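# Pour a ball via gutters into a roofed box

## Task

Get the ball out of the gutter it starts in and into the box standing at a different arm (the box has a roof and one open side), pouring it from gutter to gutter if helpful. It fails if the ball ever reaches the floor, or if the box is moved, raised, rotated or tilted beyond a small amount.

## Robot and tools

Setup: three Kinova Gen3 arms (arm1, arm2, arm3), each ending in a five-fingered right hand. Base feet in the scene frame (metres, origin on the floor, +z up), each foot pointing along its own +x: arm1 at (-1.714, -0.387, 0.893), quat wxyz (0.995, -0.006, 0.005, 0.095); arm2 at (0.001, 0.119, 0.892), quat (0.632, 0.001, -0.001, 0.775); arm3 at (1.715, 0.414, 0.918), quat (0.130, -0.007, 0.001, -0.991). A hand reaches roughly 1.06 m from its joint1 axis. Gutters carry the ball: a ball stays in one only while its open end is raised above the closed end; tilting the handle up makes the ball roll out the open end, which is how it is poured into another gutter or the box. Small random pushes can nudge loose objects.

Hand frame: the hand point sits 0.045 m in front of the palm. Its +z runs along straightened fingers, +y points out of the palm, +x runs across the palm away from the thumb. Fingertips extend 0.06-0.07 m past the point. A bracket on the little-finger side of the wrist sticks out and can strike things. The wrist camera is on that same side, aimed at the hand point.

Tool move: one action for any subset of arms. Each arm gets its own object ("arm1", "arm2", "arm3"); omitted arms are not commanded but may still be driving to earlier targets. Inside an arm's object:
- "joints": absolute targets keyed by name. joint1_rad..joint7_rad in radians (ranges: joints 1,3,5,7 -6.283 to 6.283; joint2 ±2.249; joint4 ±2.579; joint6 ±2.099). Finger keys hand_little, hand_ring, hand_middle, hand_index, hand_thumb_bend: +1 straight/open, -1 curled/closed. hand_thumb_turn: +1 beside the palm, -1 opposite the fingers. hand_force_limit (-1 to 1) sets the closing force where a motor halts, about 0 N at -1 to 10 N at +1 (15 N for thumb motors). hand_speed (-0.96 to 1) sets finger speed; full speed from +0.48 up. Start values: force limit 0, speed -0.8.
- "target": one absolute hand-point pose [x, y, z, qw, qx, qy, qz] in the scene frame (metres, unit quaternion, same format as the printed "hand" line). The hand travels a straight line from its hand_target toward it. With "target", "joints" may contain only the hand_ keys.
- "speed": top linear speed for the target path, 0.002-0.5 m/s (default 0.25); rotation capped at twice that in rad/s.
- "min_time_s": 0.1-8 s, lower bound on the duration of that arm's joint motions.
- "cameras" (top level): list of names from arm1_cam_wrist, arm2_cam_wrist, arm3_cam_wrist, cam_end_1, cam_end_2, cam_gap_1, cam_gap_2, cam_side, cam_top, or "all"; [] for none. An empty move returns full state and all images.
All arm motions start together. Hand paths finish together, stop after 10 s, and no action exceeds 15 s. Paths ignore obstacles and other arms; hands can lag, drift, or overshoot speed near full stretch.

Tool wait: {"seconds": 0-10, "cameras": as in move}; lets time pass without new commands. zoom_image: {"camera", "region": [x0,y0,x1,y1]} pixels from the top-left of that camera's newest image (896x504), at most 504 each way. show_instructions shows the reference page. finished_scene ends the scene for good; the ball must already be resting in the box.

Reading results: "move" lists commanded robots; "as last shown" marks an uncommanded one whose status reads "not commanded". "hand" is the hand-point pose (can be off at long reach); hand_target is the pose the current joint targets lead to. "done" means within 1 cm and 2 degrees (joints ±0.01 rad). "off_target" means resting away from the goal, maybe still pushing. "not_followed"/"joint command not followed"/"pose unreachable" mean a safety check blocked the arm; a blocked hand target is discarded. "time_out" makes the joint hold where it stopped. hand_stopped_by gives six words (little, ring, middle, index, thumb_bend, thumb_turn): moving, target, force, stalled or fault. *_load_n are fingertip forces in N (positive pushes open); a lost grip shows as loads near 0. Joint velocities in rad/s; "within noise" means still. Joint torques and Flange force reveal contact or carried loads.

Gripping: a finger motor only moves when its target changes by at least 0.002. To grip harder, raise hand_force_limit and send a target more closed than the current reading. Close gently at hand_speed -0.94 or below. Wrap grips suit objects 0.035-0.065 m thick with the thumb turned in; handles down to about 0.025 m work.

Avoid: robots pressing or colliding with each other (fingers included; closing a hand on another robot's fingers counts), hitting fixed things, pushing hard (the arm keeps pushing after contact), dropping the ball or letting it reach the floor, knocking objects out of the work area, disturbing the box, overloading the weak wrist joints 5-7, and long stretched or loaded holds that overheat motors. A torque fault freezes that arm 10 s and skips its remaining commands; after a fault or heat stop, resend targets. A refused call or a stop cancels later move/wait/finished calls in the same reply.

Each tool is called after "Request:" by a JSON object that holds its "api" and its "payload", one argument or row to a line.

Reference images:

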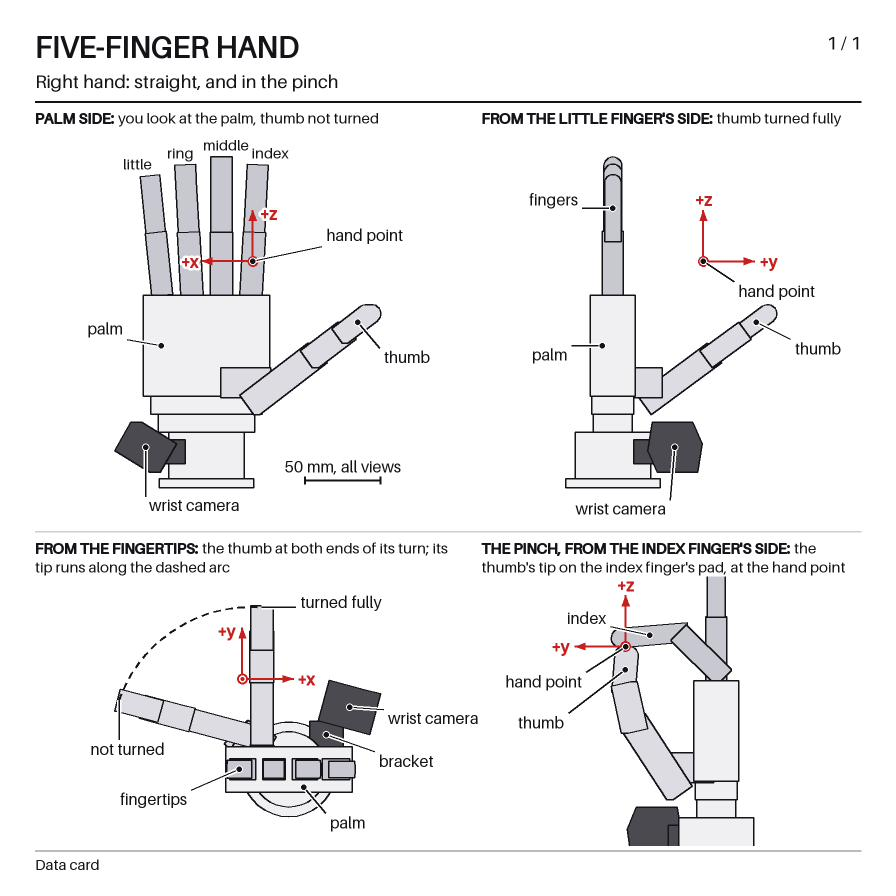

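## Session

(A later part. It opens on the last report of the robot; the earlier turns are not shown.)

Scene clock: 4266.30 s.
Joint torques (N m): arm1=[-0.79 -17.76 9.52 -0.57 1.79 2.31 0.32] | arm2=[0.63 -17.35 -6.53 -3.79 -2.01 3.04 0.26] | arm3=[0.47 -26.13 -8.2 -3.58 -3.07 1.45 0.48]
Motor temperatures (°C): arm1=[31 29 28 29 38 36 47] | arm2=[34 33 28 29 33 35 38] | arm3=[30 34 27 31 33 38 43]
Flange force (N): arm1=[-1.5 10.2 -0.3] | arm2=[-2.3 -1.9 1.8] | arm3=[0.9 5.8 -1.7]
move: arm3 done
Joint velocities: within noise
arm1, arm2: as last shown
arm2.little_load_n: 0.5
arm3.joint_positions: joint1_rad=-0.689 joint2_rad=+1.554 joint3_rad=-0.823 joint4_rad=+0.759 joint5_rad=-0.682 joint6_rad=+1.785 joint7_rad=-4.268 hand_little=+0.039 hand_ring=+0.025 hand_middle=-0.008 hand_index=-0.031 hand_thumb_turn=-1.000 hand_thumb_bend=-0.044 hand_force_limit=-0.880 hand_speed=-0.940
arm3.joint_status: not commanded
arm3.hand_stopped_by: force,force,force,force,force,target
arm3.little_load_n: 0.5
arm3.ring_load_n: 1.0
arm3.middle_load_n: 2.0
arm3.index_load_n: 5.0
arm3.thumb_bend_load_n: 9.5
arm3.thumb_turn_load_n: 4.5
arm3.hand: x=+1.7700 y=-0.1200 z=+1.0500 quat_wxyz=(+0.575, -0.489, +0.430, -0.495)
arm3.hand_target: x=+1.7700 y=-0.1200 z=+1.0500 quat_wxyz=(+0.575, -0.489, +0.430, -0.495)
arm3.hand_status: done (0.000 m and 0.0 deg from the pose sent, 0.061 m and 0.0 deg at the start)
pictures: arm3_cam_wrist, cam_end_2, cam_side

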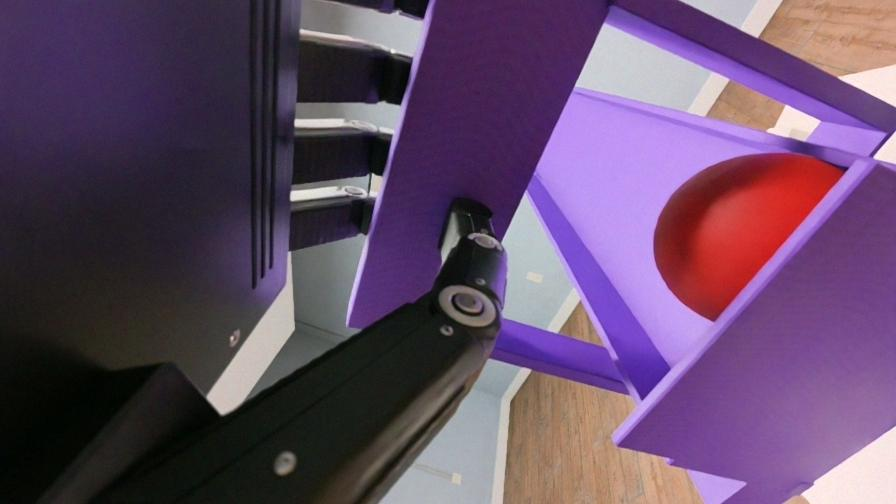

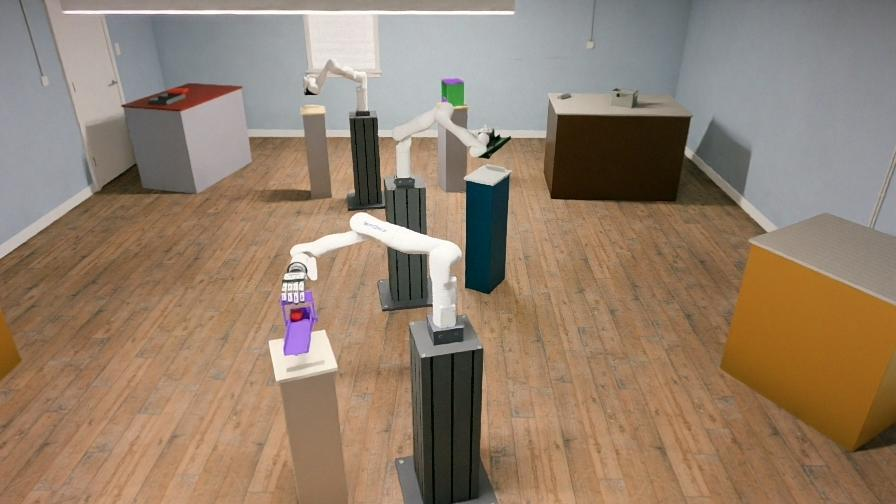

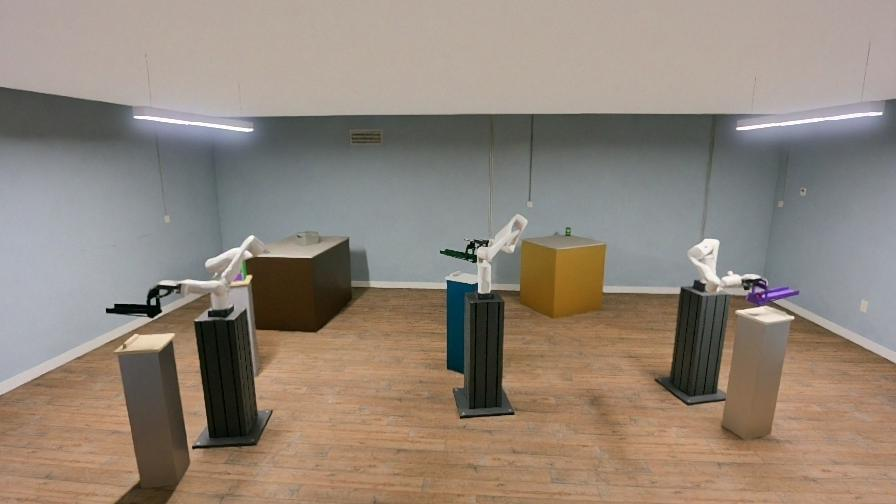

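Request:
{"api": "move", "payload": {
  "arm3": {"target": [1.74, -0.20, 1.15, 0.3708, -0.3288, 0.5366, -0.6830], "speed": 0.12},
  "cameras": ["arm3_cam_wrist", "cam_end_2"]
}}

Request:
{"api": "zoom_image", "payload": {
  "camera": "cam_end_2",
  "region": [240, 200, 440, 360]
}}

Scene clock: 4482.20 s.
Joint torques (N m): arm1=[-0.8 -17.81 9.6 -0.56 1.79 2.33 0.33] | arm2=[0.73 -17.39 -6.54 -3.74 -1.99 2.97 0.27] | arm3=[0.44 -22.04 -11.45 -3.22 -2.26 2.37 0.53]
Motor temperatures (°C): arm1=[30 29 28 29 37 36 47] | arm2=[34 33 28 29 33 35 38] | arm3=[30 35 28 31 33 38 43]
Flange force (N): arm1=[-1.5 10.4 -0.3] | arm2=[-1.9 -1.8 1.7] | arm3=[1.4 6.3 -2.3]
move: arm3 done
Joint velocities: within noise
arm1, arm2: as last shown
arm3.joint_positions: joint1_rad=-0.326 joint2_rad=+1.323 joint3_rad=-0.992 joint4_rad=+1.441 joint5_rad=-1.043 joint6_rad=+1.042 joint7_rad=-3.864 hand_little=+0.039 hand_ring=+0.025 hand_middle=-0.008 hand_index=-0.031 hand_thumb_turn=-1.000 hand_thumb_bend=-0.044 hand_force_limit=-0.880 hand_speed=-0.940
arm3.joint_status: not commanded
arm3.hand_stopped_by: force,force,force,force,force,target
arm3.little_load_n: 0.5
arm3.ring_load_n: 0.5
arm3.middle_load_n: 2.0
arm3.index_load_n: 4.5
arm3.thumb_bend_load_n: 9.5
arm3.thumb_turn_load_n: 4.5
arm3.hand: x=+1.7400 y=-0.2000 z=+1.1500 quat_wxyz=(+0.371, -0.329, +0.537, -0.683)
arm3.hand_target: x=+1.7400 y=-0.2000 z=+1.1500 quat_wxyz=(+0.371, -0.329, +0.537, -0.683)
arm3.hand_status: done (0.000 m and 0.0 deg from the pose sent, 0.132 m and 38.9 deg at the start)

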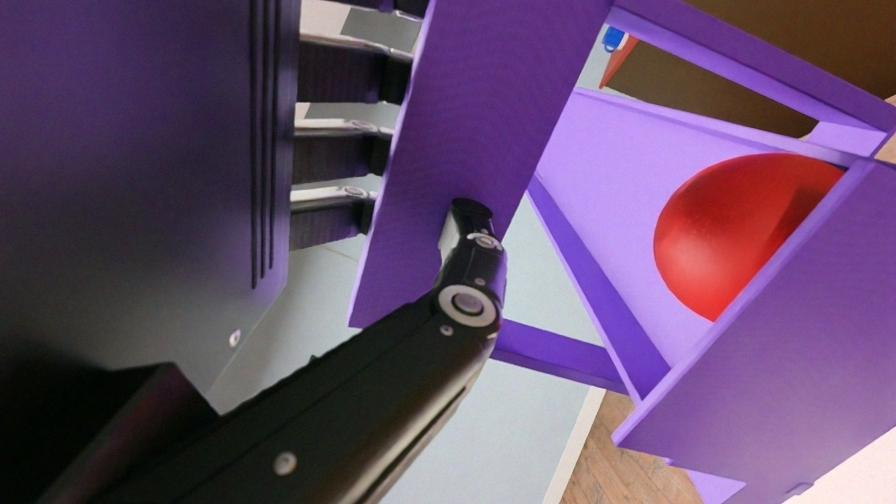

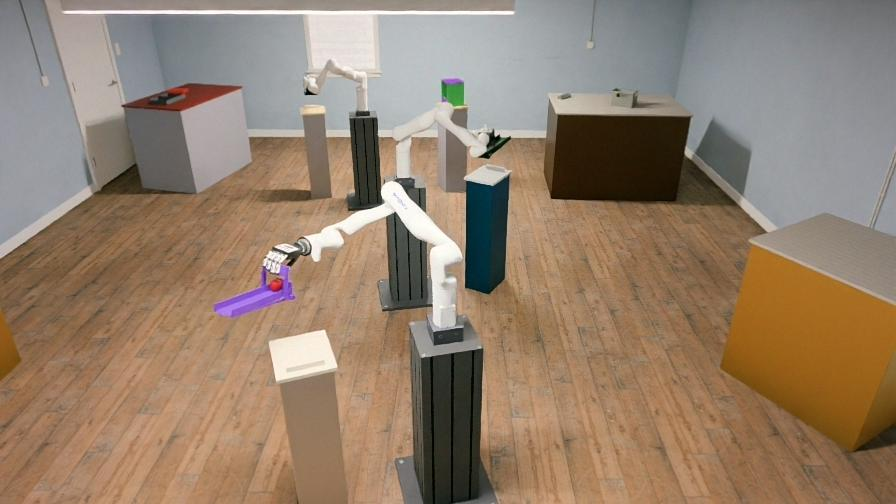

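Scaled by 2.520 from the camera's image (finer frame: 1280x720).

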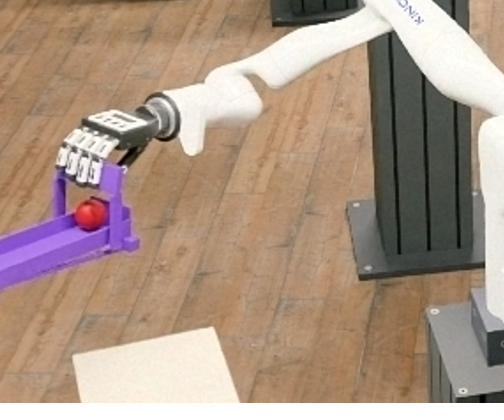

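Request:
{"api": "move", "payload": {
  "arm3": {"target": [1.60, -0.24, 1.16, 0.0812, -0.0984, 0.6216, -0.7729], "speed": 0.15},
  "cameras": ["cam_end_2"]
}}

Scene clock: 4497.43 s.
Joint torques (N m): arm1=[-0.87 -17.71 9.57 -0.6 1.81 2.32 0.35] | arm2=[0.69 -17.39 -6.51 -3.77 -1.96 2.98 0.23] | arm3=[0.39 -18.9 -12.31 -1.85 0.69 2.88 0.5]
Motor temperatures (°C): arm1=[30 29 28 29 37 36 47] | arm2=[34 33 28 29 33 35 38] | arm3=[30 35 28 31 33 38 43]
Flange force (N): arm1=[-1.4 10.2 -0.2] | arm2=[-2.1 -1.8 1.8] | arm3=[1.2 8.4 -2.8]
move: arm3 done
Joint velocities: within noise
arm1, arm2: as last shown
arm3.joint_positions: joint1_rad=-0.050 joint2_rad=+1.369 joint3_rad=-1.207 joint4_rad=+1.941 joint5_rad=-2.204 joint6_rad=+0.721 joint7_rad=-2.574 hand_little=+0.039 hand_ring=+0.025 hand_middle=-0.008 hand_index=-0.031 hand_thumb_turn=-1.000 hand_thumb_bend=-0.044 hand_force_limit=-0.880 hand_speed=-0.940
arm3.joint_status: not commanded
arm3.hand_stopped_by: force,force,force,force,force,target
arm3.little_load_n: 0.5
arm3.ring_load_n: 0.5
arm3.middle_load_n: 1.5
arm3.index_load_n: 4.5
arm3.thumb_bend_load_n: 9.5
arm3.thumb_turn_load_n: 4.5
arm3.hand: x=+1.6000 y=-0.2400 z=+1.1600 quat_wxyz=(+0.081, -0.098, +0.622, -0.773)
arm3.hand_target: x=+1.6000 y=-0.2400 z=+1.1600 quat_wxyz=(+0.081, -0.098, +0.622, -0.773)
arm3.hand_status: done (0.000 m and 0.0 deg from the pose sent, 0.146 m and 45.0 deg at the start)

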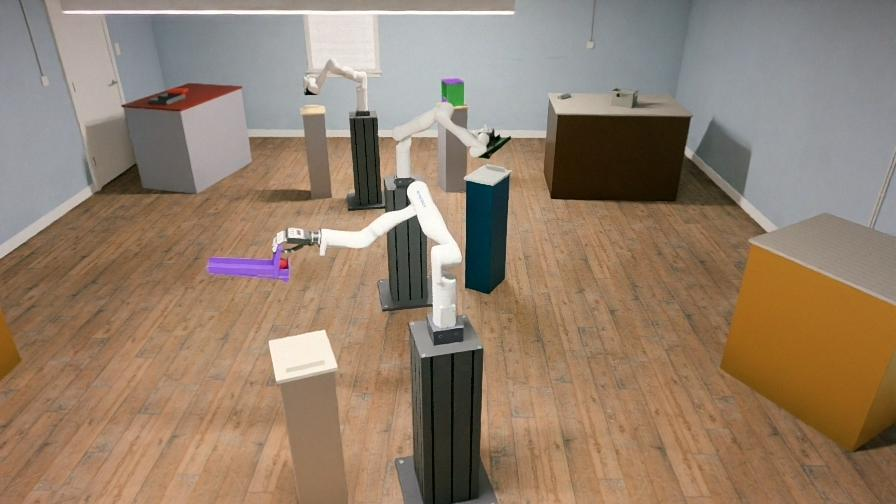

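Request:
{"api": "move", "payload": {
  "arm3": {"target": [1.34, -0.17, 1.17, -0.2207, 0.1469, 0.6119, -0.7452], "speed": 0.15},
  "cameras": ["cam_end_2", "arm3_cam_wrist"]
}}

Scene clock: 4521.27 s.
Joint torques (N m): arm1=[-0.8 -17.72 9.6 -0.57 1.8 2.33 0.34] | arm2=[0.69 -17.36 -6.52 -3.79 -1.99 3.01 0.24] | arm3=[0.32 -19.87 -10.55 -2.81 2.24 1.93 0.51]
Motor temperatures (°C): arm1=[30 29 28 29 37 36 47] | arm2=[34 33 28 29 33 35 38] | arm3=[30 34 28 31 33 38 43]
Flange force (N): arm1=[-1.4 10.2 -0.3] | arm2=[-2.2 -1.8 1.8] | arm3=[0.3 9.6 -3.0]
move: arm3 done
Joint velocities: within noise
arm1, arm2: as last shown
arm2.thumb_turn_load_n: 2.0
arm3.joint_positions: joint1_rad=+0.052 joint2_rad=+1.266 joint3_rad=-1.129 joint4_rad=+2.085 joint5_rad=-2.821 joint6_rad=+1.333 joint7_rad=-2.148 hand_little=+0.039 hand_ring=+0.025 hand_middle=-0.008 hand_index=-0.031 hand_thumb_turn=-1.000 hand_thumb_bend=-0.044 hand_force_limit=-0.880 hand_speed=-0.940
arm3.joint_status: not commanded
arm3.hand_stopped_by: force,force,force,force,force,target
arm3.little_load_n: 0.5
arm3.ring_load_n: 1.0
arm3.middle_load_n: 2.0
arm3.index_load_n: 4.5
arm3.thumb_bend_load_n: 9.5
arm3.thumb_turn_load_n: 4.5
arm3.hand: x=+1.3400 y=-0.1700 z=+1.1700 quat_wxyz=(-0.221, +0.147, +0.612, -0.745)
arm3.hand_target: x=+1.3400 y=-0.1700 z=+1.1700 quat_wxyz=(-0.221, +0.147, +0.612, -0.745)
arm3.hand_status: done (0.000 m and 0.0 deg from the pose sent, 0.269 m and 45.0 deg at the start)
pictures: arm3_cam_wrist, cam_end_2

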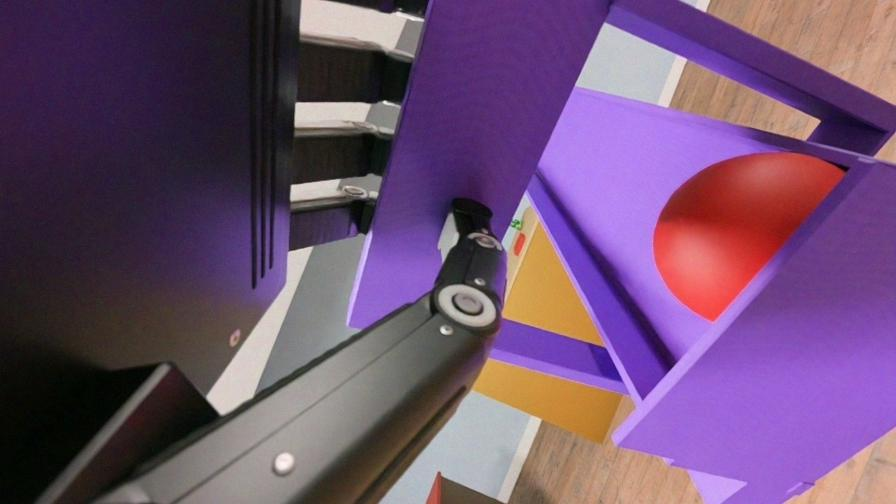

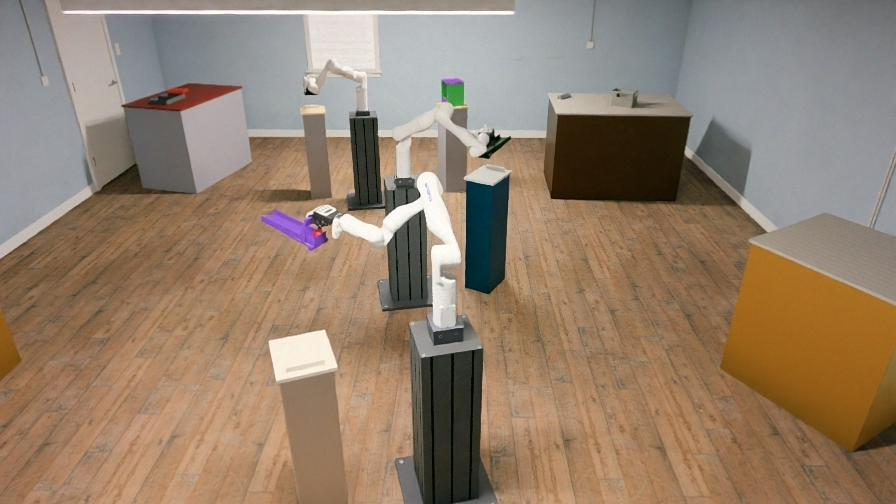

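Request:
{"api": "move", "payload": {
  "arm3": {"target": [1.08, 0.265, 1.19, -0.5280, 0.4028, 0.4835, -0.5702], "speed": 0.15},
  "cameras": ["cam_end_2", "arm3_cam_wrist", "cam_gap_2", "cam_side", "cam_top"]
}}

Scene clock: 4539.47 s.
Joint torques (N m): arm1=[-0.81 -17.77 9.54 -0.53 1.8 2.33 0.32] | arm2=[0.64 -17.47 -6.58 -3.72 -1.95 3.09 0.27] | arm3=[0.15 -19.21 -8.78 -3.06 2.35 1.92 0.52]
Motor temperatures (°C): arm1=[30 29 28 29 37 36 47] | arm2=[34 33 28 29 33 35 38] | arm3=[30 34 28 31 33 38 43]
Flange force (N): arm1=[-1.6 10.2 -0.3] | arm2=[-1.9 -1.6 1.8] | arm3=[0.5 10.9 -3.2]
move: arm3 done
Joint velocities: within noise
arm1.joint_positions: joint1_rad=+0.593 joint2_rad=+1.194 joint3_rad=+0.884 joint4_rad=+1.922 joint5_rad=+0.933 joint6_rad=+1.111 joint7_rad=-2.562 hand_little=-0.081 hand_ring=-0.045 hand_middle=-0.024 hand_index=+0.003 hand_thumb_turn=-1.000 hand_thumb_bend=+0.034 hand_force_limit=+0.200 hand_speed=-0.940
arm1.joint_status: not commanded
arm1.hand_stopped_by: force,force,force,force,force,target
arm1.little_load_n: 2.0
arm1.ring_load_n: 0.5
arm1.middle_load_n: 1.0
arm1.index_load_n: 2.0
arm1.thumb_bend_load_n: 10.0
arm1.thumb_turn_load_n: 1.0
arm1.hand: x=-1.7850 y=-0.8770 z=+1.1200 quat_wxyz=(+0.449, -0.390, -0.521, +0.612)
arm1.hand_target: x=-1.7850 y=-0.8770 z=+1.1200 quat_wxyz=(+0.449, -0.390, -0.521, +0.612)
arm1.hand_status: not commanded
arm2.joint_positions: joint1_rad=+0.925 joint2_rad=+1.084 joint3_rad=-0.592 joint4_rad=+1.594 joint5_rad=-1.224 joint6_rad=+1.350 joint7_rad=-3.783 hand_little=-0.241 hand_ring=-0.128 hand_middle=-0.008 hand_index=+1.000 hand_thumb_turn=-1.000 hand_thumb_bend=+0.060 hand_force_limit=-0.930 hand_speed=-0.940
arm2.joint_status: not commanded
arm2.hand_stopped_by: force,force,force,fault,force,target
arm2.little_load_n: 0.5
arm2.ring_load_n: 1.0
arm2.middle_load_n: 4.5
arm2.index_load_n: 0.0
arm2.thumb_bend_load_n: 10.0
arm2.thumb_turn_load_n: 2.0
arm2.hand: x=-0.1148 y=+0.6363 z=+1.1200 quat_wxyz=(+0.596, -0.516, -0.404, +0.465)
arm2.hand_target: x=-0.1148 y=+0.6363 z=+1.1200 quat_wxyz=(+0.596, -0.516, -0.404, +0.465)
arm2.hand_status: not commanded
arm3.joint_positions: joint1_rad=+0.679 joint2_rad=+1.155 joint3_rad=-1.087 joint4_rad=+2.239 joint5_rad=-3.046 joint6_rad=+1.682 joint7_rad=-2.136 hand_little=+0.039 hand_ring=+0.025 hand_middle=-0.008 hand_index=-0.031 hand_thumb_turn=-1.000 hand_thumb_bend=-0.044 hand_force_limit=-0.880 hand_speed=-0.940
arm3.joint_status: not commanded
arm3.hand_stopped_by: force,force,force,force,force,target
arm3.little_load_n: 0.5
arm3.ring_load_n: 0.5
arm3.middle_load_n: 1.5
arm3.index_load_n: 4.5
arm3.thumb_bend_load_n: 9.0
arm3.thumb_turn_load_n: 4.5
arm3.hand: x=+1.0800 y=+0.2650 z=+1.1900 quat_wxyz=(-0.528, +0.403, +0.484, -0.570)
arm3.hand_target: x=+1.0800 y=+0.2650 z=+1.1900 quat_wxyz=(-0.528, +0.403, +0.484, -0.570)
arm3.hand_status: done (0.000 m and 0.0 deg from the pose sent, 0.507 m and 52.6 deg at the start)
pictures: arm3_cam_wrist, cam_end_2, cam_gap_2, cam_side, cam_top

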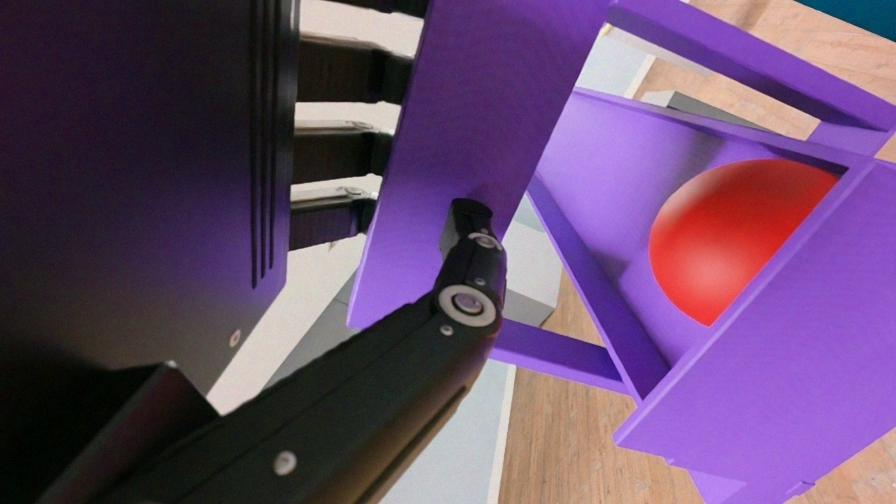

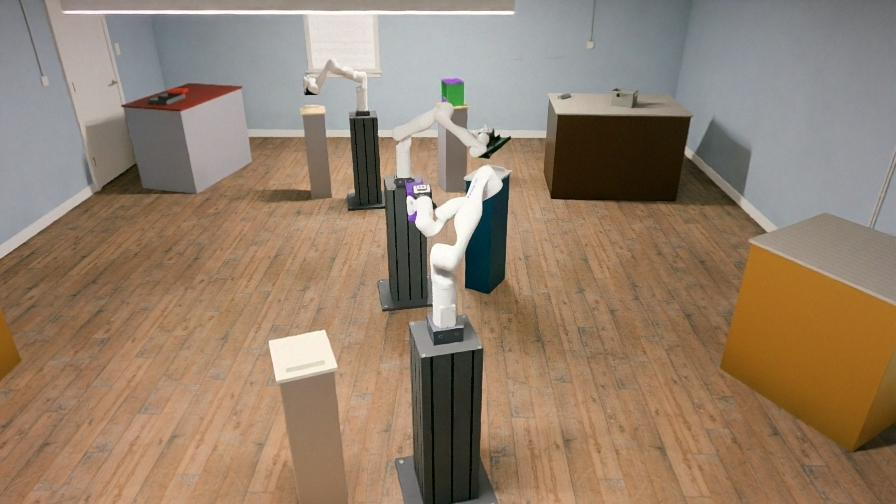

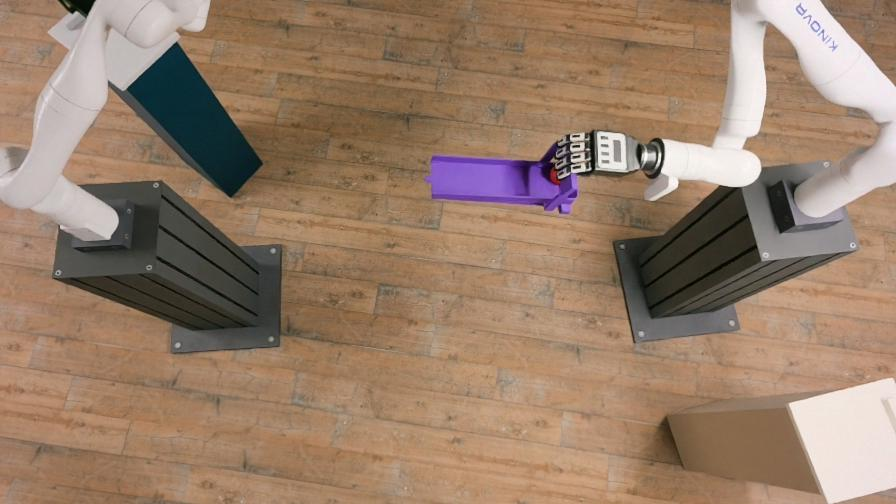

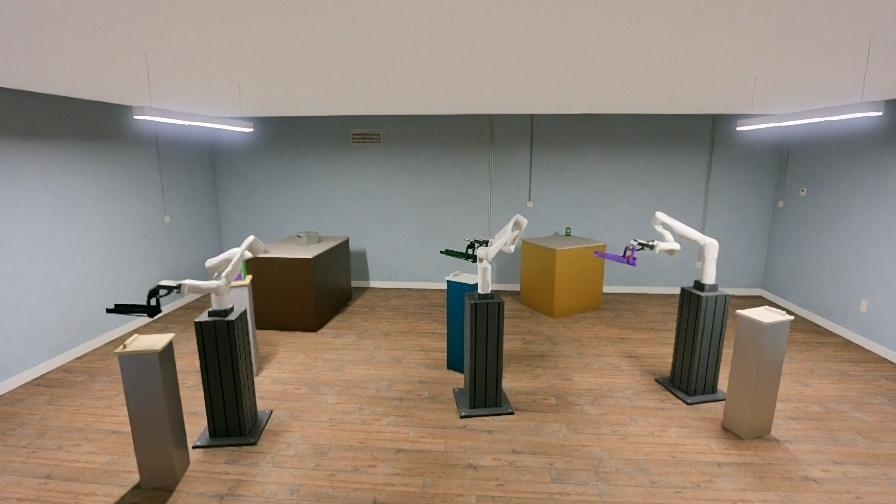

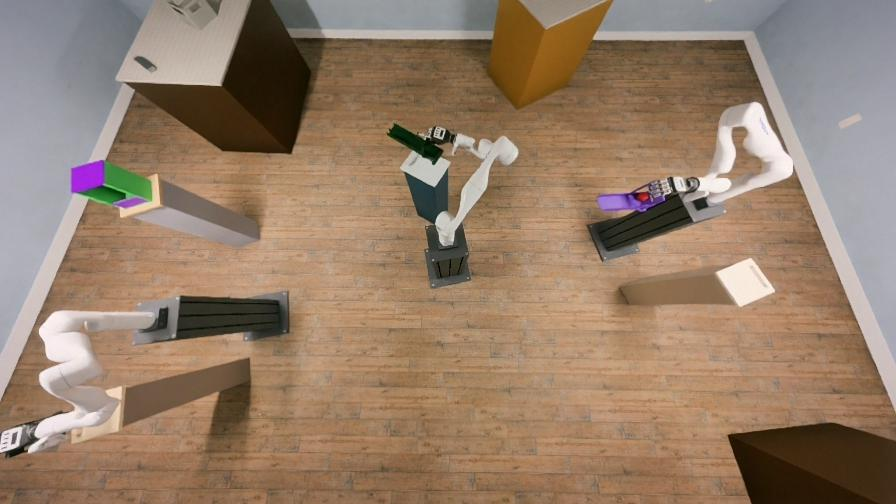

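Request:
{"api": "zoom_image", "payload": {
  "camera": "cam_side",
  "region": [580, 200, 720, 300]
}}

Request:
{"api": "zoom_image", "payload": {
  "camera": "cam_gap_2",
  "region": [400, 80, 780, 280]
}}

Scaled by 3.600 from the camera's image (finer frame: 1280x720).

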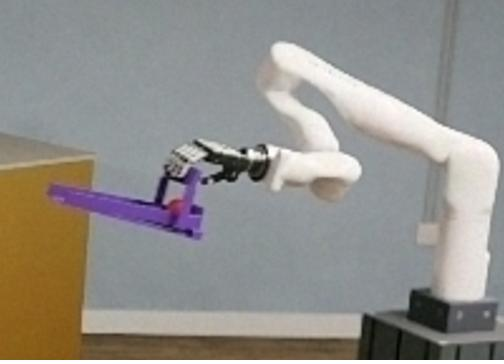

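Scaled by 1.326 from the camera's image (finer frame: 1280x720).

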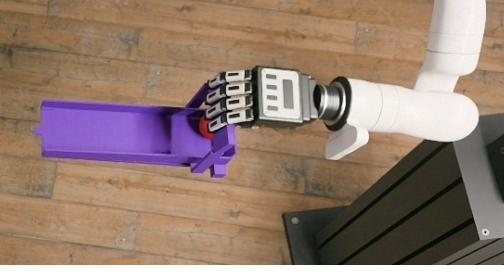

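Request:
{"api": "move", "payload": {
  "arm2": {"target": [0.22, 0.74, 1.16, 0.7433, -0.6461, -0.1139, 0.1311], "speed": 0.17},
  "cameras": ["cam_end_1", "arm2_cam_wrist"]
}}

Scene clock: 4603.07 s.
Joint torques (N m): arm1=[-0.83 -17.76 9.54 -0.56 1.77 2.33 0.3] | arm2=[0.63 -17.95 -6.08 -5.83 -1.1 3.55 0.23] | arm3=[0.22 -19.19 -8.79 -3.06 2.37 1.94 0.5]
Motor temperatures (°C): arm1=[30 29 28 29 37 36 47] | arm2=[34 33 28 29 33 35 38] | arm3=[30 34 28 31 33 38 43]
Flange force (N): arm1=[-1.6 10.2 -0.2] | arm2=[-2.4 -2.4 0.4] | arm3=[0.4 10.9 -3.2]
move: arm2 done
Joint velocities: within noise
arm1, arm3: as last shown
arm1.ring_load_n: 0.0
arm1.thumb_bend_load_n: 9.5
arm2.joint_positions: joint1_rad=+1.331 joint2_rad=+0.951 joint3_rad=-0.549 joint4_rad=+1.710 joint5_rad=-1.815 joint6_rad=+1.116 joint7_rad=-3.517 hand_little=-0.241 hand_ring=-0.128 hand_middle=-0.008 hand_index=+1.000 hand_thumb_turn=-1.000 hand_thumb_bend=+0.060 hand_force_limit=-0.930 hand_speed=-0.940
arm2.joint_status: not commanded
arm2.hand_stopped_by: force,force,force,fault,force,target
arm2.little_load_n: 0.0
arm2.ring_load_n: 1.0
arm2.middle_load_n: 4.5
arm2.index_load_n: 0.0
arm2.thumb_bend_load_n: 9.0
arm2.thumb_turn_load_n: 2.5
arm2.hand: x=+0.2201 y=+0.7400 z=+1.1600 quat_wxyz=(+0.743, -0.646, -0.114, +0.131)
arm2.hand_target: x=+0.2200 y=+0.7400 z=+1.1600 quat_wxyz=(+0.743, -0.646, -0.114, +0.131)
arm2.hand_status: done (0.000 m and 0.0 deg from the pose sent, 0.353 m and 56.0 deg at the start)
arm3.ring_load_n: 1.0
arm3.thumb_bend_load_n: 9.5
pictures: arm2_cam_wrist, cam_end_1

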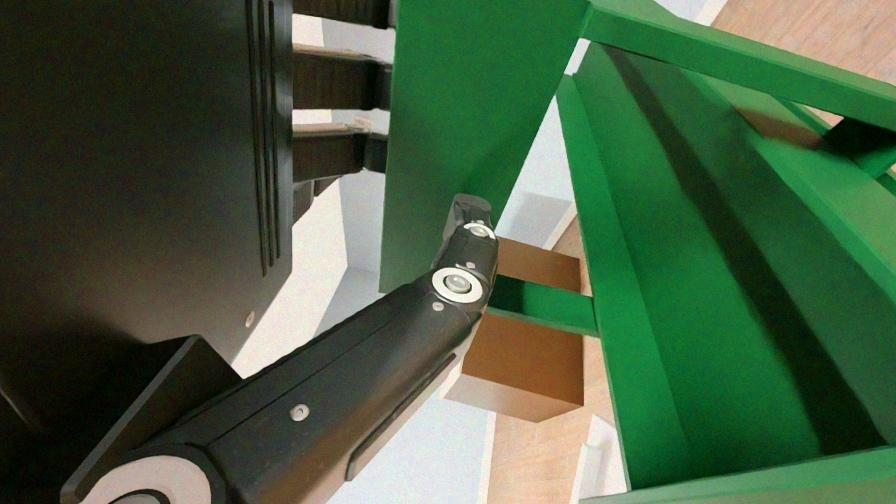

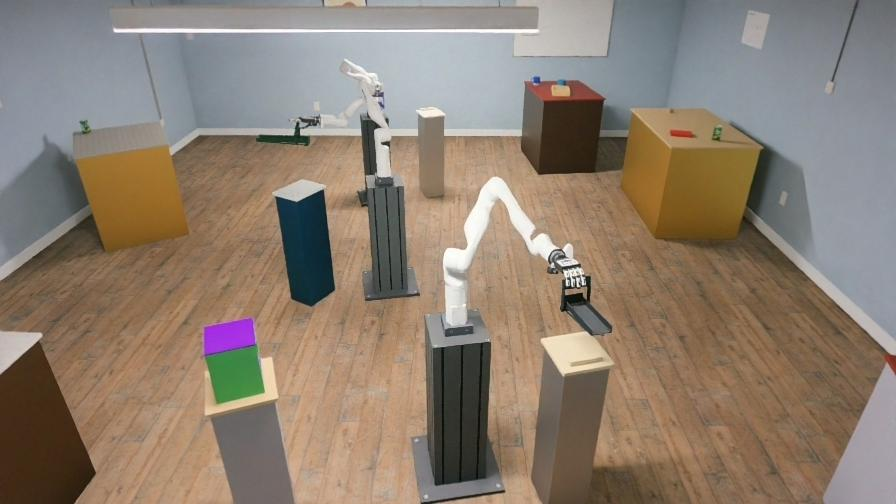

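Arm2 is moving well with a stable gutter. Continuing toward the receiving pose.

Request:
{"api": "move", "payload": {
  "arm2": {"target": [0.5, 0.56, 1.08, 0.7368, -0.6405, 0.142, -0.1633], "speed": 0.17}
}}

Request:
{"api": "move", "payload": {
  "arm2": {"target": [0.60, 0.25, 1.04, 0.6462, -0.5618, 0.3389, -0.3898], "speed": 0.15},
  "cameras": ["cam_gap_2", "arm2_cam_wrist", "cam_side", "cam_end_2"]
}}

Request:
{"api": "zoom_image", "payload": {
  "camera": "cam_side",
  "region": [500, 200, 700, 320]
}}

Request:
{"api": "zoom_image", "payload": {
  "camera": "cam_gap_2",
  "region": [160, 60, 660, 340]
}}

Scene clock: 4616.30 s.
Joint torques (N m): arm1=[-0.85 -17.77 9.56 -0.6 1.79 2.32 0.33] | arm2=[0.49 -17.8 -5.01 -3.92 0.57 3.82 0.2] | arm3=[0.19 -19.21 -8.78 -3.06 2.34 1.91 0.55]
Motor temperatures (°C): arm1=[30 29 28 29 37 36 47] | arm2=[34 33 28 29 33 35 38] | arm3=[30 34 28 31 33 38 43]
Flange force (N): arm1=[-1.5 10.3 -0.2] | arm2=[-0.9 -3.9 1.0] | arm3=[0.5 11.0 -3.3]
move: arm2 done
Joint velocities: within noise
arm1, arm3: as last shown
arm2.joint_positions: joint1_rad=+1.682 joint2_rad=+1.045 joint3_rad=-0.422 joint4_rad=+1.950 joint5_rad=-2.291 joint6_rad=+1.315 joint7_rad=-3.037 hand_little=-0.241 hand_ring=-0.128 hand_middle=-0.008 hand_index=+1.000 hand_thumb_turn=-1.000 hand_thumb_bend=+0.060 hand_force_limit=-0.930 hand_speed=-0.940
arm2.joint_status: not commanded
arm2.hand_stopped_by: force,force,force,fault,force,target
arm2.little_load_n: 0.0
arm2.ring_load_n: 0.5
arm2.middle_load_n: 3.5
arm2.index_load_n: 0.0
arm2.thumb_bend_load_n: 8.0
arm2.thumb_turn_load_n: 2.5
arm2.hand: x=+0.5000 y=+0.5600 z=+1.0800 quat_wxyz=(+0.737, -0.641, +0.142, -0.163)
arm2.hand_target: x=+0.5000 y=+0.5600 z=+1.0800 quat_wxyz=(+0.737, -0.641, +0.142, -0.163)
arm2.hand_status: done (0.000 m and 0.0 deg from the pose sent, 0.342 m and 45.0 deg at the start)
arm3.little_load_n: 1.0
arm3.ring_load_n: 0.5
arm3.middle_load_n: 2.0
pictures: none

Scene clock: 4619.03 s.
Joint torques (N m): arm1=[-0.84 -17.77 9.59 -0.61 1.77 2.34 0.35] | arm2=[0.52 -16.74 -3.6 -1.48 1.17 3.5 0.2] | arm3=[0.22 -19.19 -8.81 -3.08 2.37 1.92 0.52]
Motor temperatures (°C): arm1=[30 29 28 29 37 36 47] | arm2=[34 33 28 29 33 35 38] | arm3=[30 34 28 31 33 38 43]
Flange force (N): arm1=[-1.4 10.3 -0.1] | arm2=[0.3 -4.2 2.5] | arm3=[0.3 10.9 -3.3]
move: arm2 done
Joint velocities: within noise
arm1, arm3: as last shown
arm1.thumb_turn_load_n: 0.5
arm2.joint_positions: joint1_rad=+2.071 joint2_rad=+1.123 joint3_rad=-0.288 joint4_rad=+2.185 joint5_rad=-2.470 joint6_rad=+1.666 joint7_rad=-2.842 hand_little=-0.241 hand_ring=-0.128 hand_middle=-0.008 hand_index=+1.000 hand_thumb_turn=-1.000 hand_thumb_bend=+0.060 hand_force_limit=-0.930 hand_speed=-0.940
arm2.joint_status: not commanded
arm2.hand_stopped_by: force,force,force,fault,force,target
arm2.little_load_n: 0.0
arm2.ring_load_n: 0.5
arm2.middle_load_n: 3.0
arm2.index_load_n: 0.0
arm2.thumb_bend_load_n: 8.0
arm2.thumb_turn_load_n: 2.0
arm2.hand: x=+0.6000 y=+0.2500 z=+1.0400 quat_wxyz=(+0.646, -0.562, +0.339, -0.390)
arm2.hand_target: x=+0.6000 y=+0.2500 z=+1.0400 quat_wxyz=(+0.646, -0.562, +0.339, -0.390)
arm2.hand_status: done (0.000 m and 0.0 deg from the pose sent, 0.328 m and 37.2 deg at the start)
arm3.little_load_n: 0.5
arm3.middle_load_n: 1.5
pictures: arm2_cam_wrist, cam_end_2, cam_gap_2, cam_side

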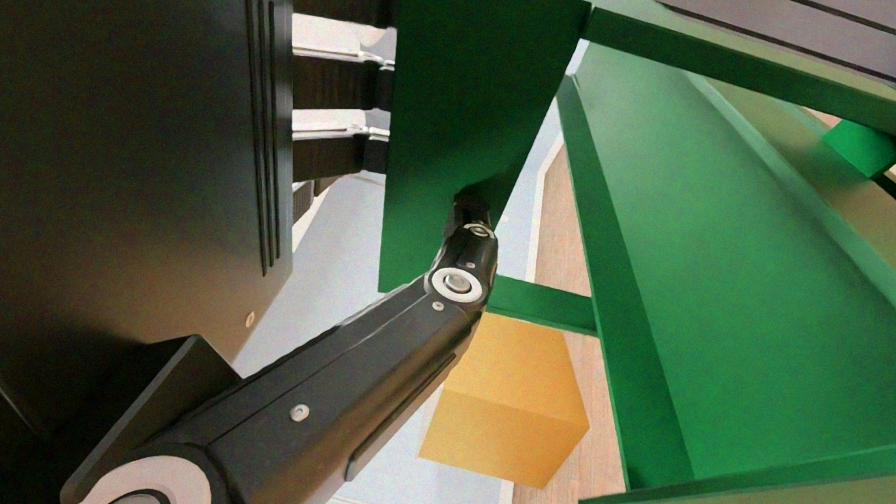

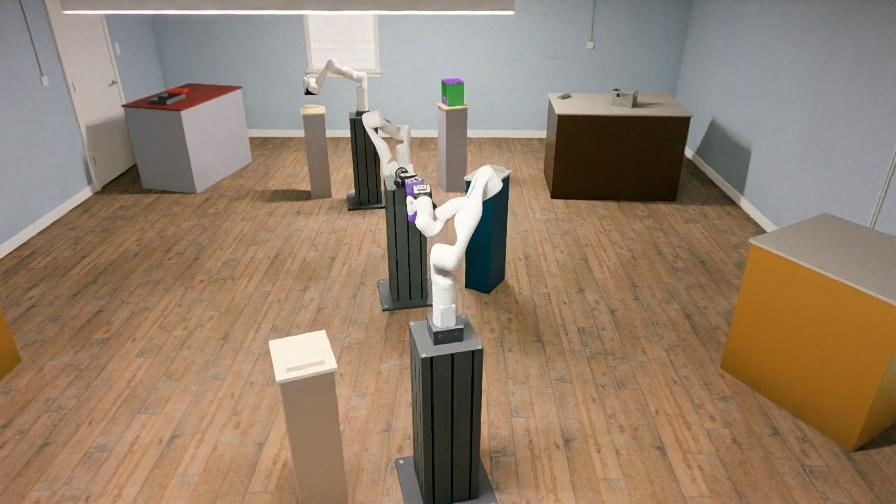

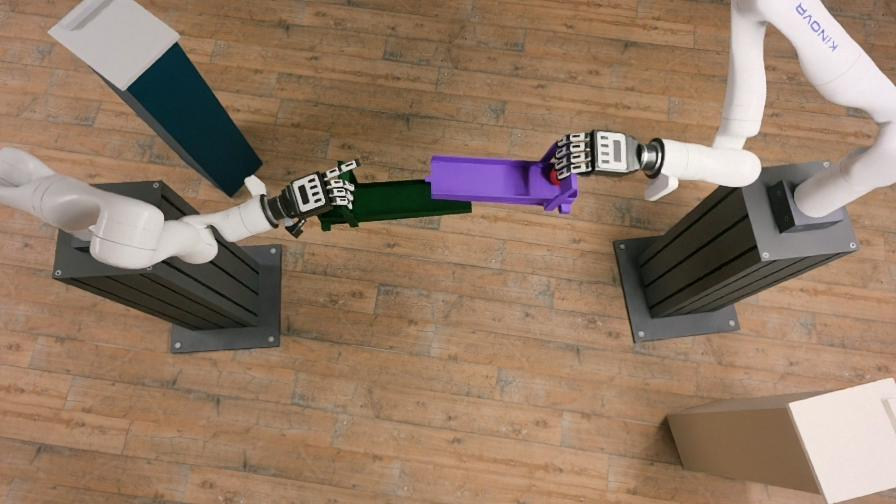

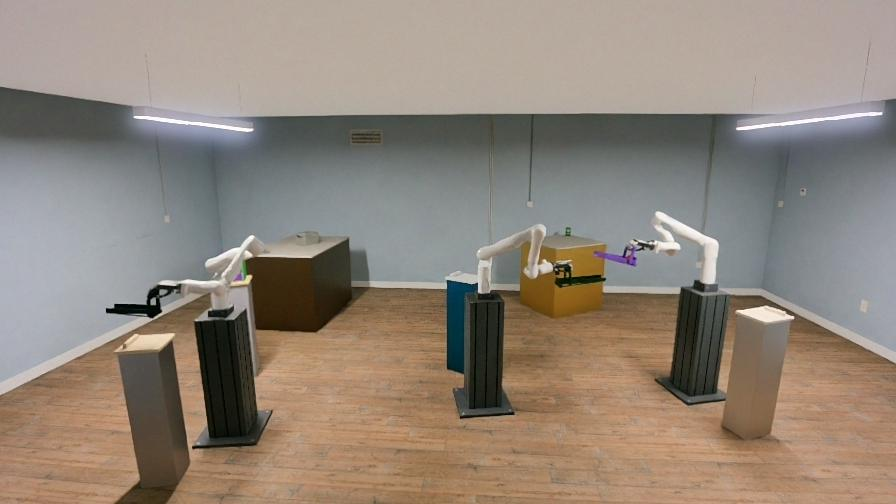

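Scaled by 2.520 from the camera's image (finer frame: 1280x720).

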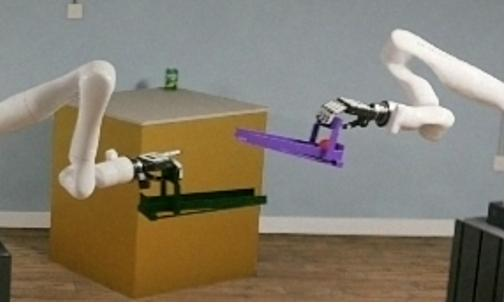

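Scaled by 1.008 from the camera's image (finer frame: 1280x720).

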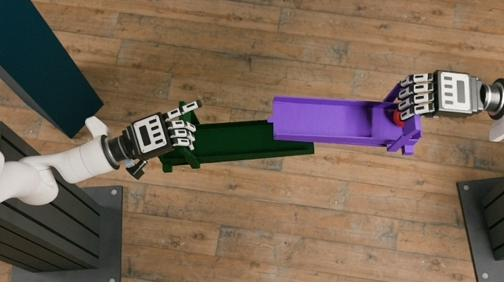

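Request:
{"api": "move", "payload": {
  "arm2": {"target": [0.618, 0.243, 1.09, 0.6740, -0.5287, 0.3414, -0.3868], "speed": 0.08},
  "arm3": {"target": [1.09, 0.262, 1.16, -0.5099, 0.3875, 0.4959, -0.5865], "speed": 0.06},
  "cameras": ["cam_gap_2", "cam_side"]
}}

Request:
{"api": "zoom_image", "payload": {
  "camera": "cam_side",
  "region": [530, 220, 670, 300]
}}

Request:
{"api": "zoom_image", "payload": {
  "camera": "cam_gap_2",
  "region": [260, 80, 660, 300]
}}

Scene clock: 4700.50 s.
Joint torques (N m): arm1=[-0.82 -17.74 9.58 -0.58 1.78 2.37 0.33] | arm2=[0.61 -16.96 -3.8 -2.55 0.95 3.58 0.23] | arm3=[0.21 -19.19 -8.85 -2.2 2.34 2.01 0.49]
Motor temperatures (°C): arm1=[30 29 28 29 37 36 47] | arm2=[34 33 28 29 33 35 38] | arm3=[30 33 28 31 33 38 43]
Flange force (N): arm1=[-1.4 10.2 -0.1] | arm2=[-0.5 -3.9 2.0] | arm3=[0.5 10.5 -3.7]
move: arm2 done; arm3 done
Joint velocities: within noise
arm1: as last shown
arm1.thumb_turn_load_n: 1.0
arm2.joint_positions: joint1_rad=+2.107 joint2_rad=+1.050 joint3_rad=-0.323 joint4_rad=+2.151 joint5_rad=-2.467 joint6_rad=+1.635 joint7_rad=-2.947 hand_little=-0.241 hand_ring=-0.128 hand_middle=-0.008 hand_index=+1.000 hand_thumb_turn=-1.000 hand_thumb_bend=+0.060 hand_force_limit=-0.930 hand_speed=-0.940
arm2.joint_status: not commanded
arm2.hand_stopped_by: force,force,force,fault,force,target
arm2.little_load_n: 0.0
arm2.ring_load_n: 1.5
arm2.middle_load_n: 4.0
arm2.index_load_n: -0.5
arm2.thumb_bend_load_n: 8.0
arm2.thumb_turn_load_n: 2.0
arm2.hand: x=+0.6180 y=+0.2430 z=+1.0900 quat_wxyz=(+0.674, -0.529, +0.341, -0.387)
arm2.hand_target: x=+0.6180 y=+0.2430 z=+1.0900 quat_wxyz=(+0.674, -0.529, +0.341, -0.387)
arm2.hand_status: done (0.000 m and 0.0 deg from the pose sent, 0.054 m and 5.0 deg at the start)
arm3.joint_positions: joint1_rad=+0.698 joint2_rad=+1.218 joint3_rad=-1.015 joint4_rad=+2.258 joint5_rad=-2.912 joint6_rad=+1.669 joint7_rad=-2.162 hand_little=+0.039 hand_ring=+0.025 hand_middle=-0.008 hand_index=-0.031 hand_thumb_turn=-1.000 hand_thumb_bend=-0.044 hand_force_limit=-0.880 hand_speed=-0.940
arm3.joint_status: not commanded
arm3.hand_stopped_by: force,force,force,force,force,target
arm3.little_load_n: 0.5
arm3.ring_load_n: 0.5
arm3.middle_load_n: 1.5
arm3.index_load_n: 5.0
arm3.thumb_bend_load_n: 9.5
arm3.thumb_turn_load_n: 4.5
arm3.hand: x=+1.0900 y=+0.2620 z=+1.1600 quat_wxyz=(-0.510, +0.387, +0.496, -0.586)
arm3.hand_target: x=+1.0900 y=+0.2620 z=+1.1600 quat_wxyz=(-0.510, +0.387, +0.496, -0.586)
arm3.hand_status: done (0.000 m and 0.0 deg from the pose sent, 0.032 m and 3.6 deg at the start)

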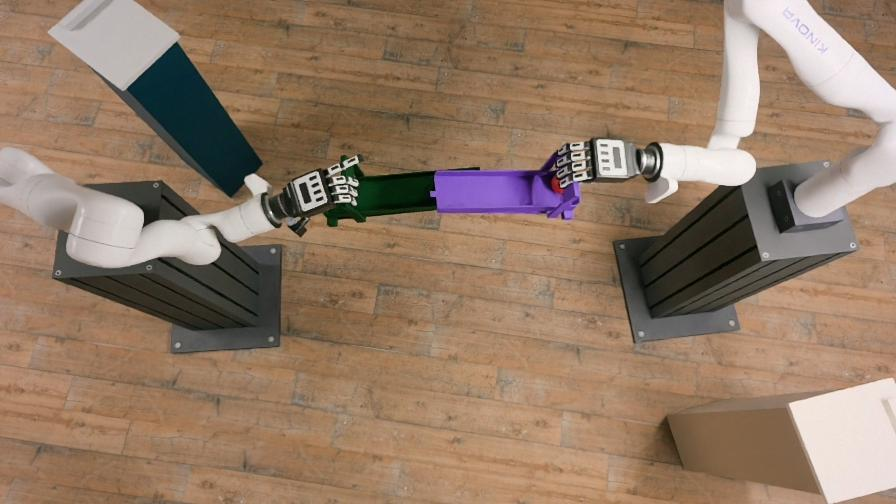

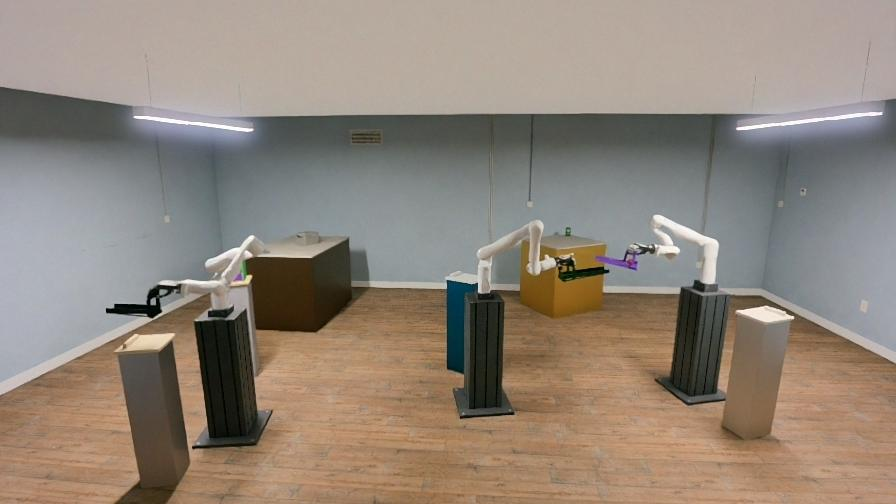

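Scaled by 3.600 from the camera's image (finer frame: 1280x720).

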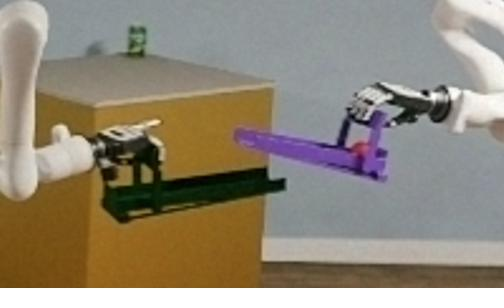

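Scaled by 1.260 from the camera's image (finer frame: 1280x720).

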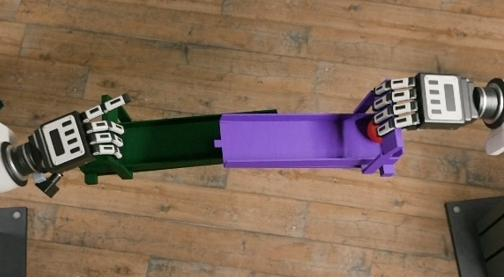

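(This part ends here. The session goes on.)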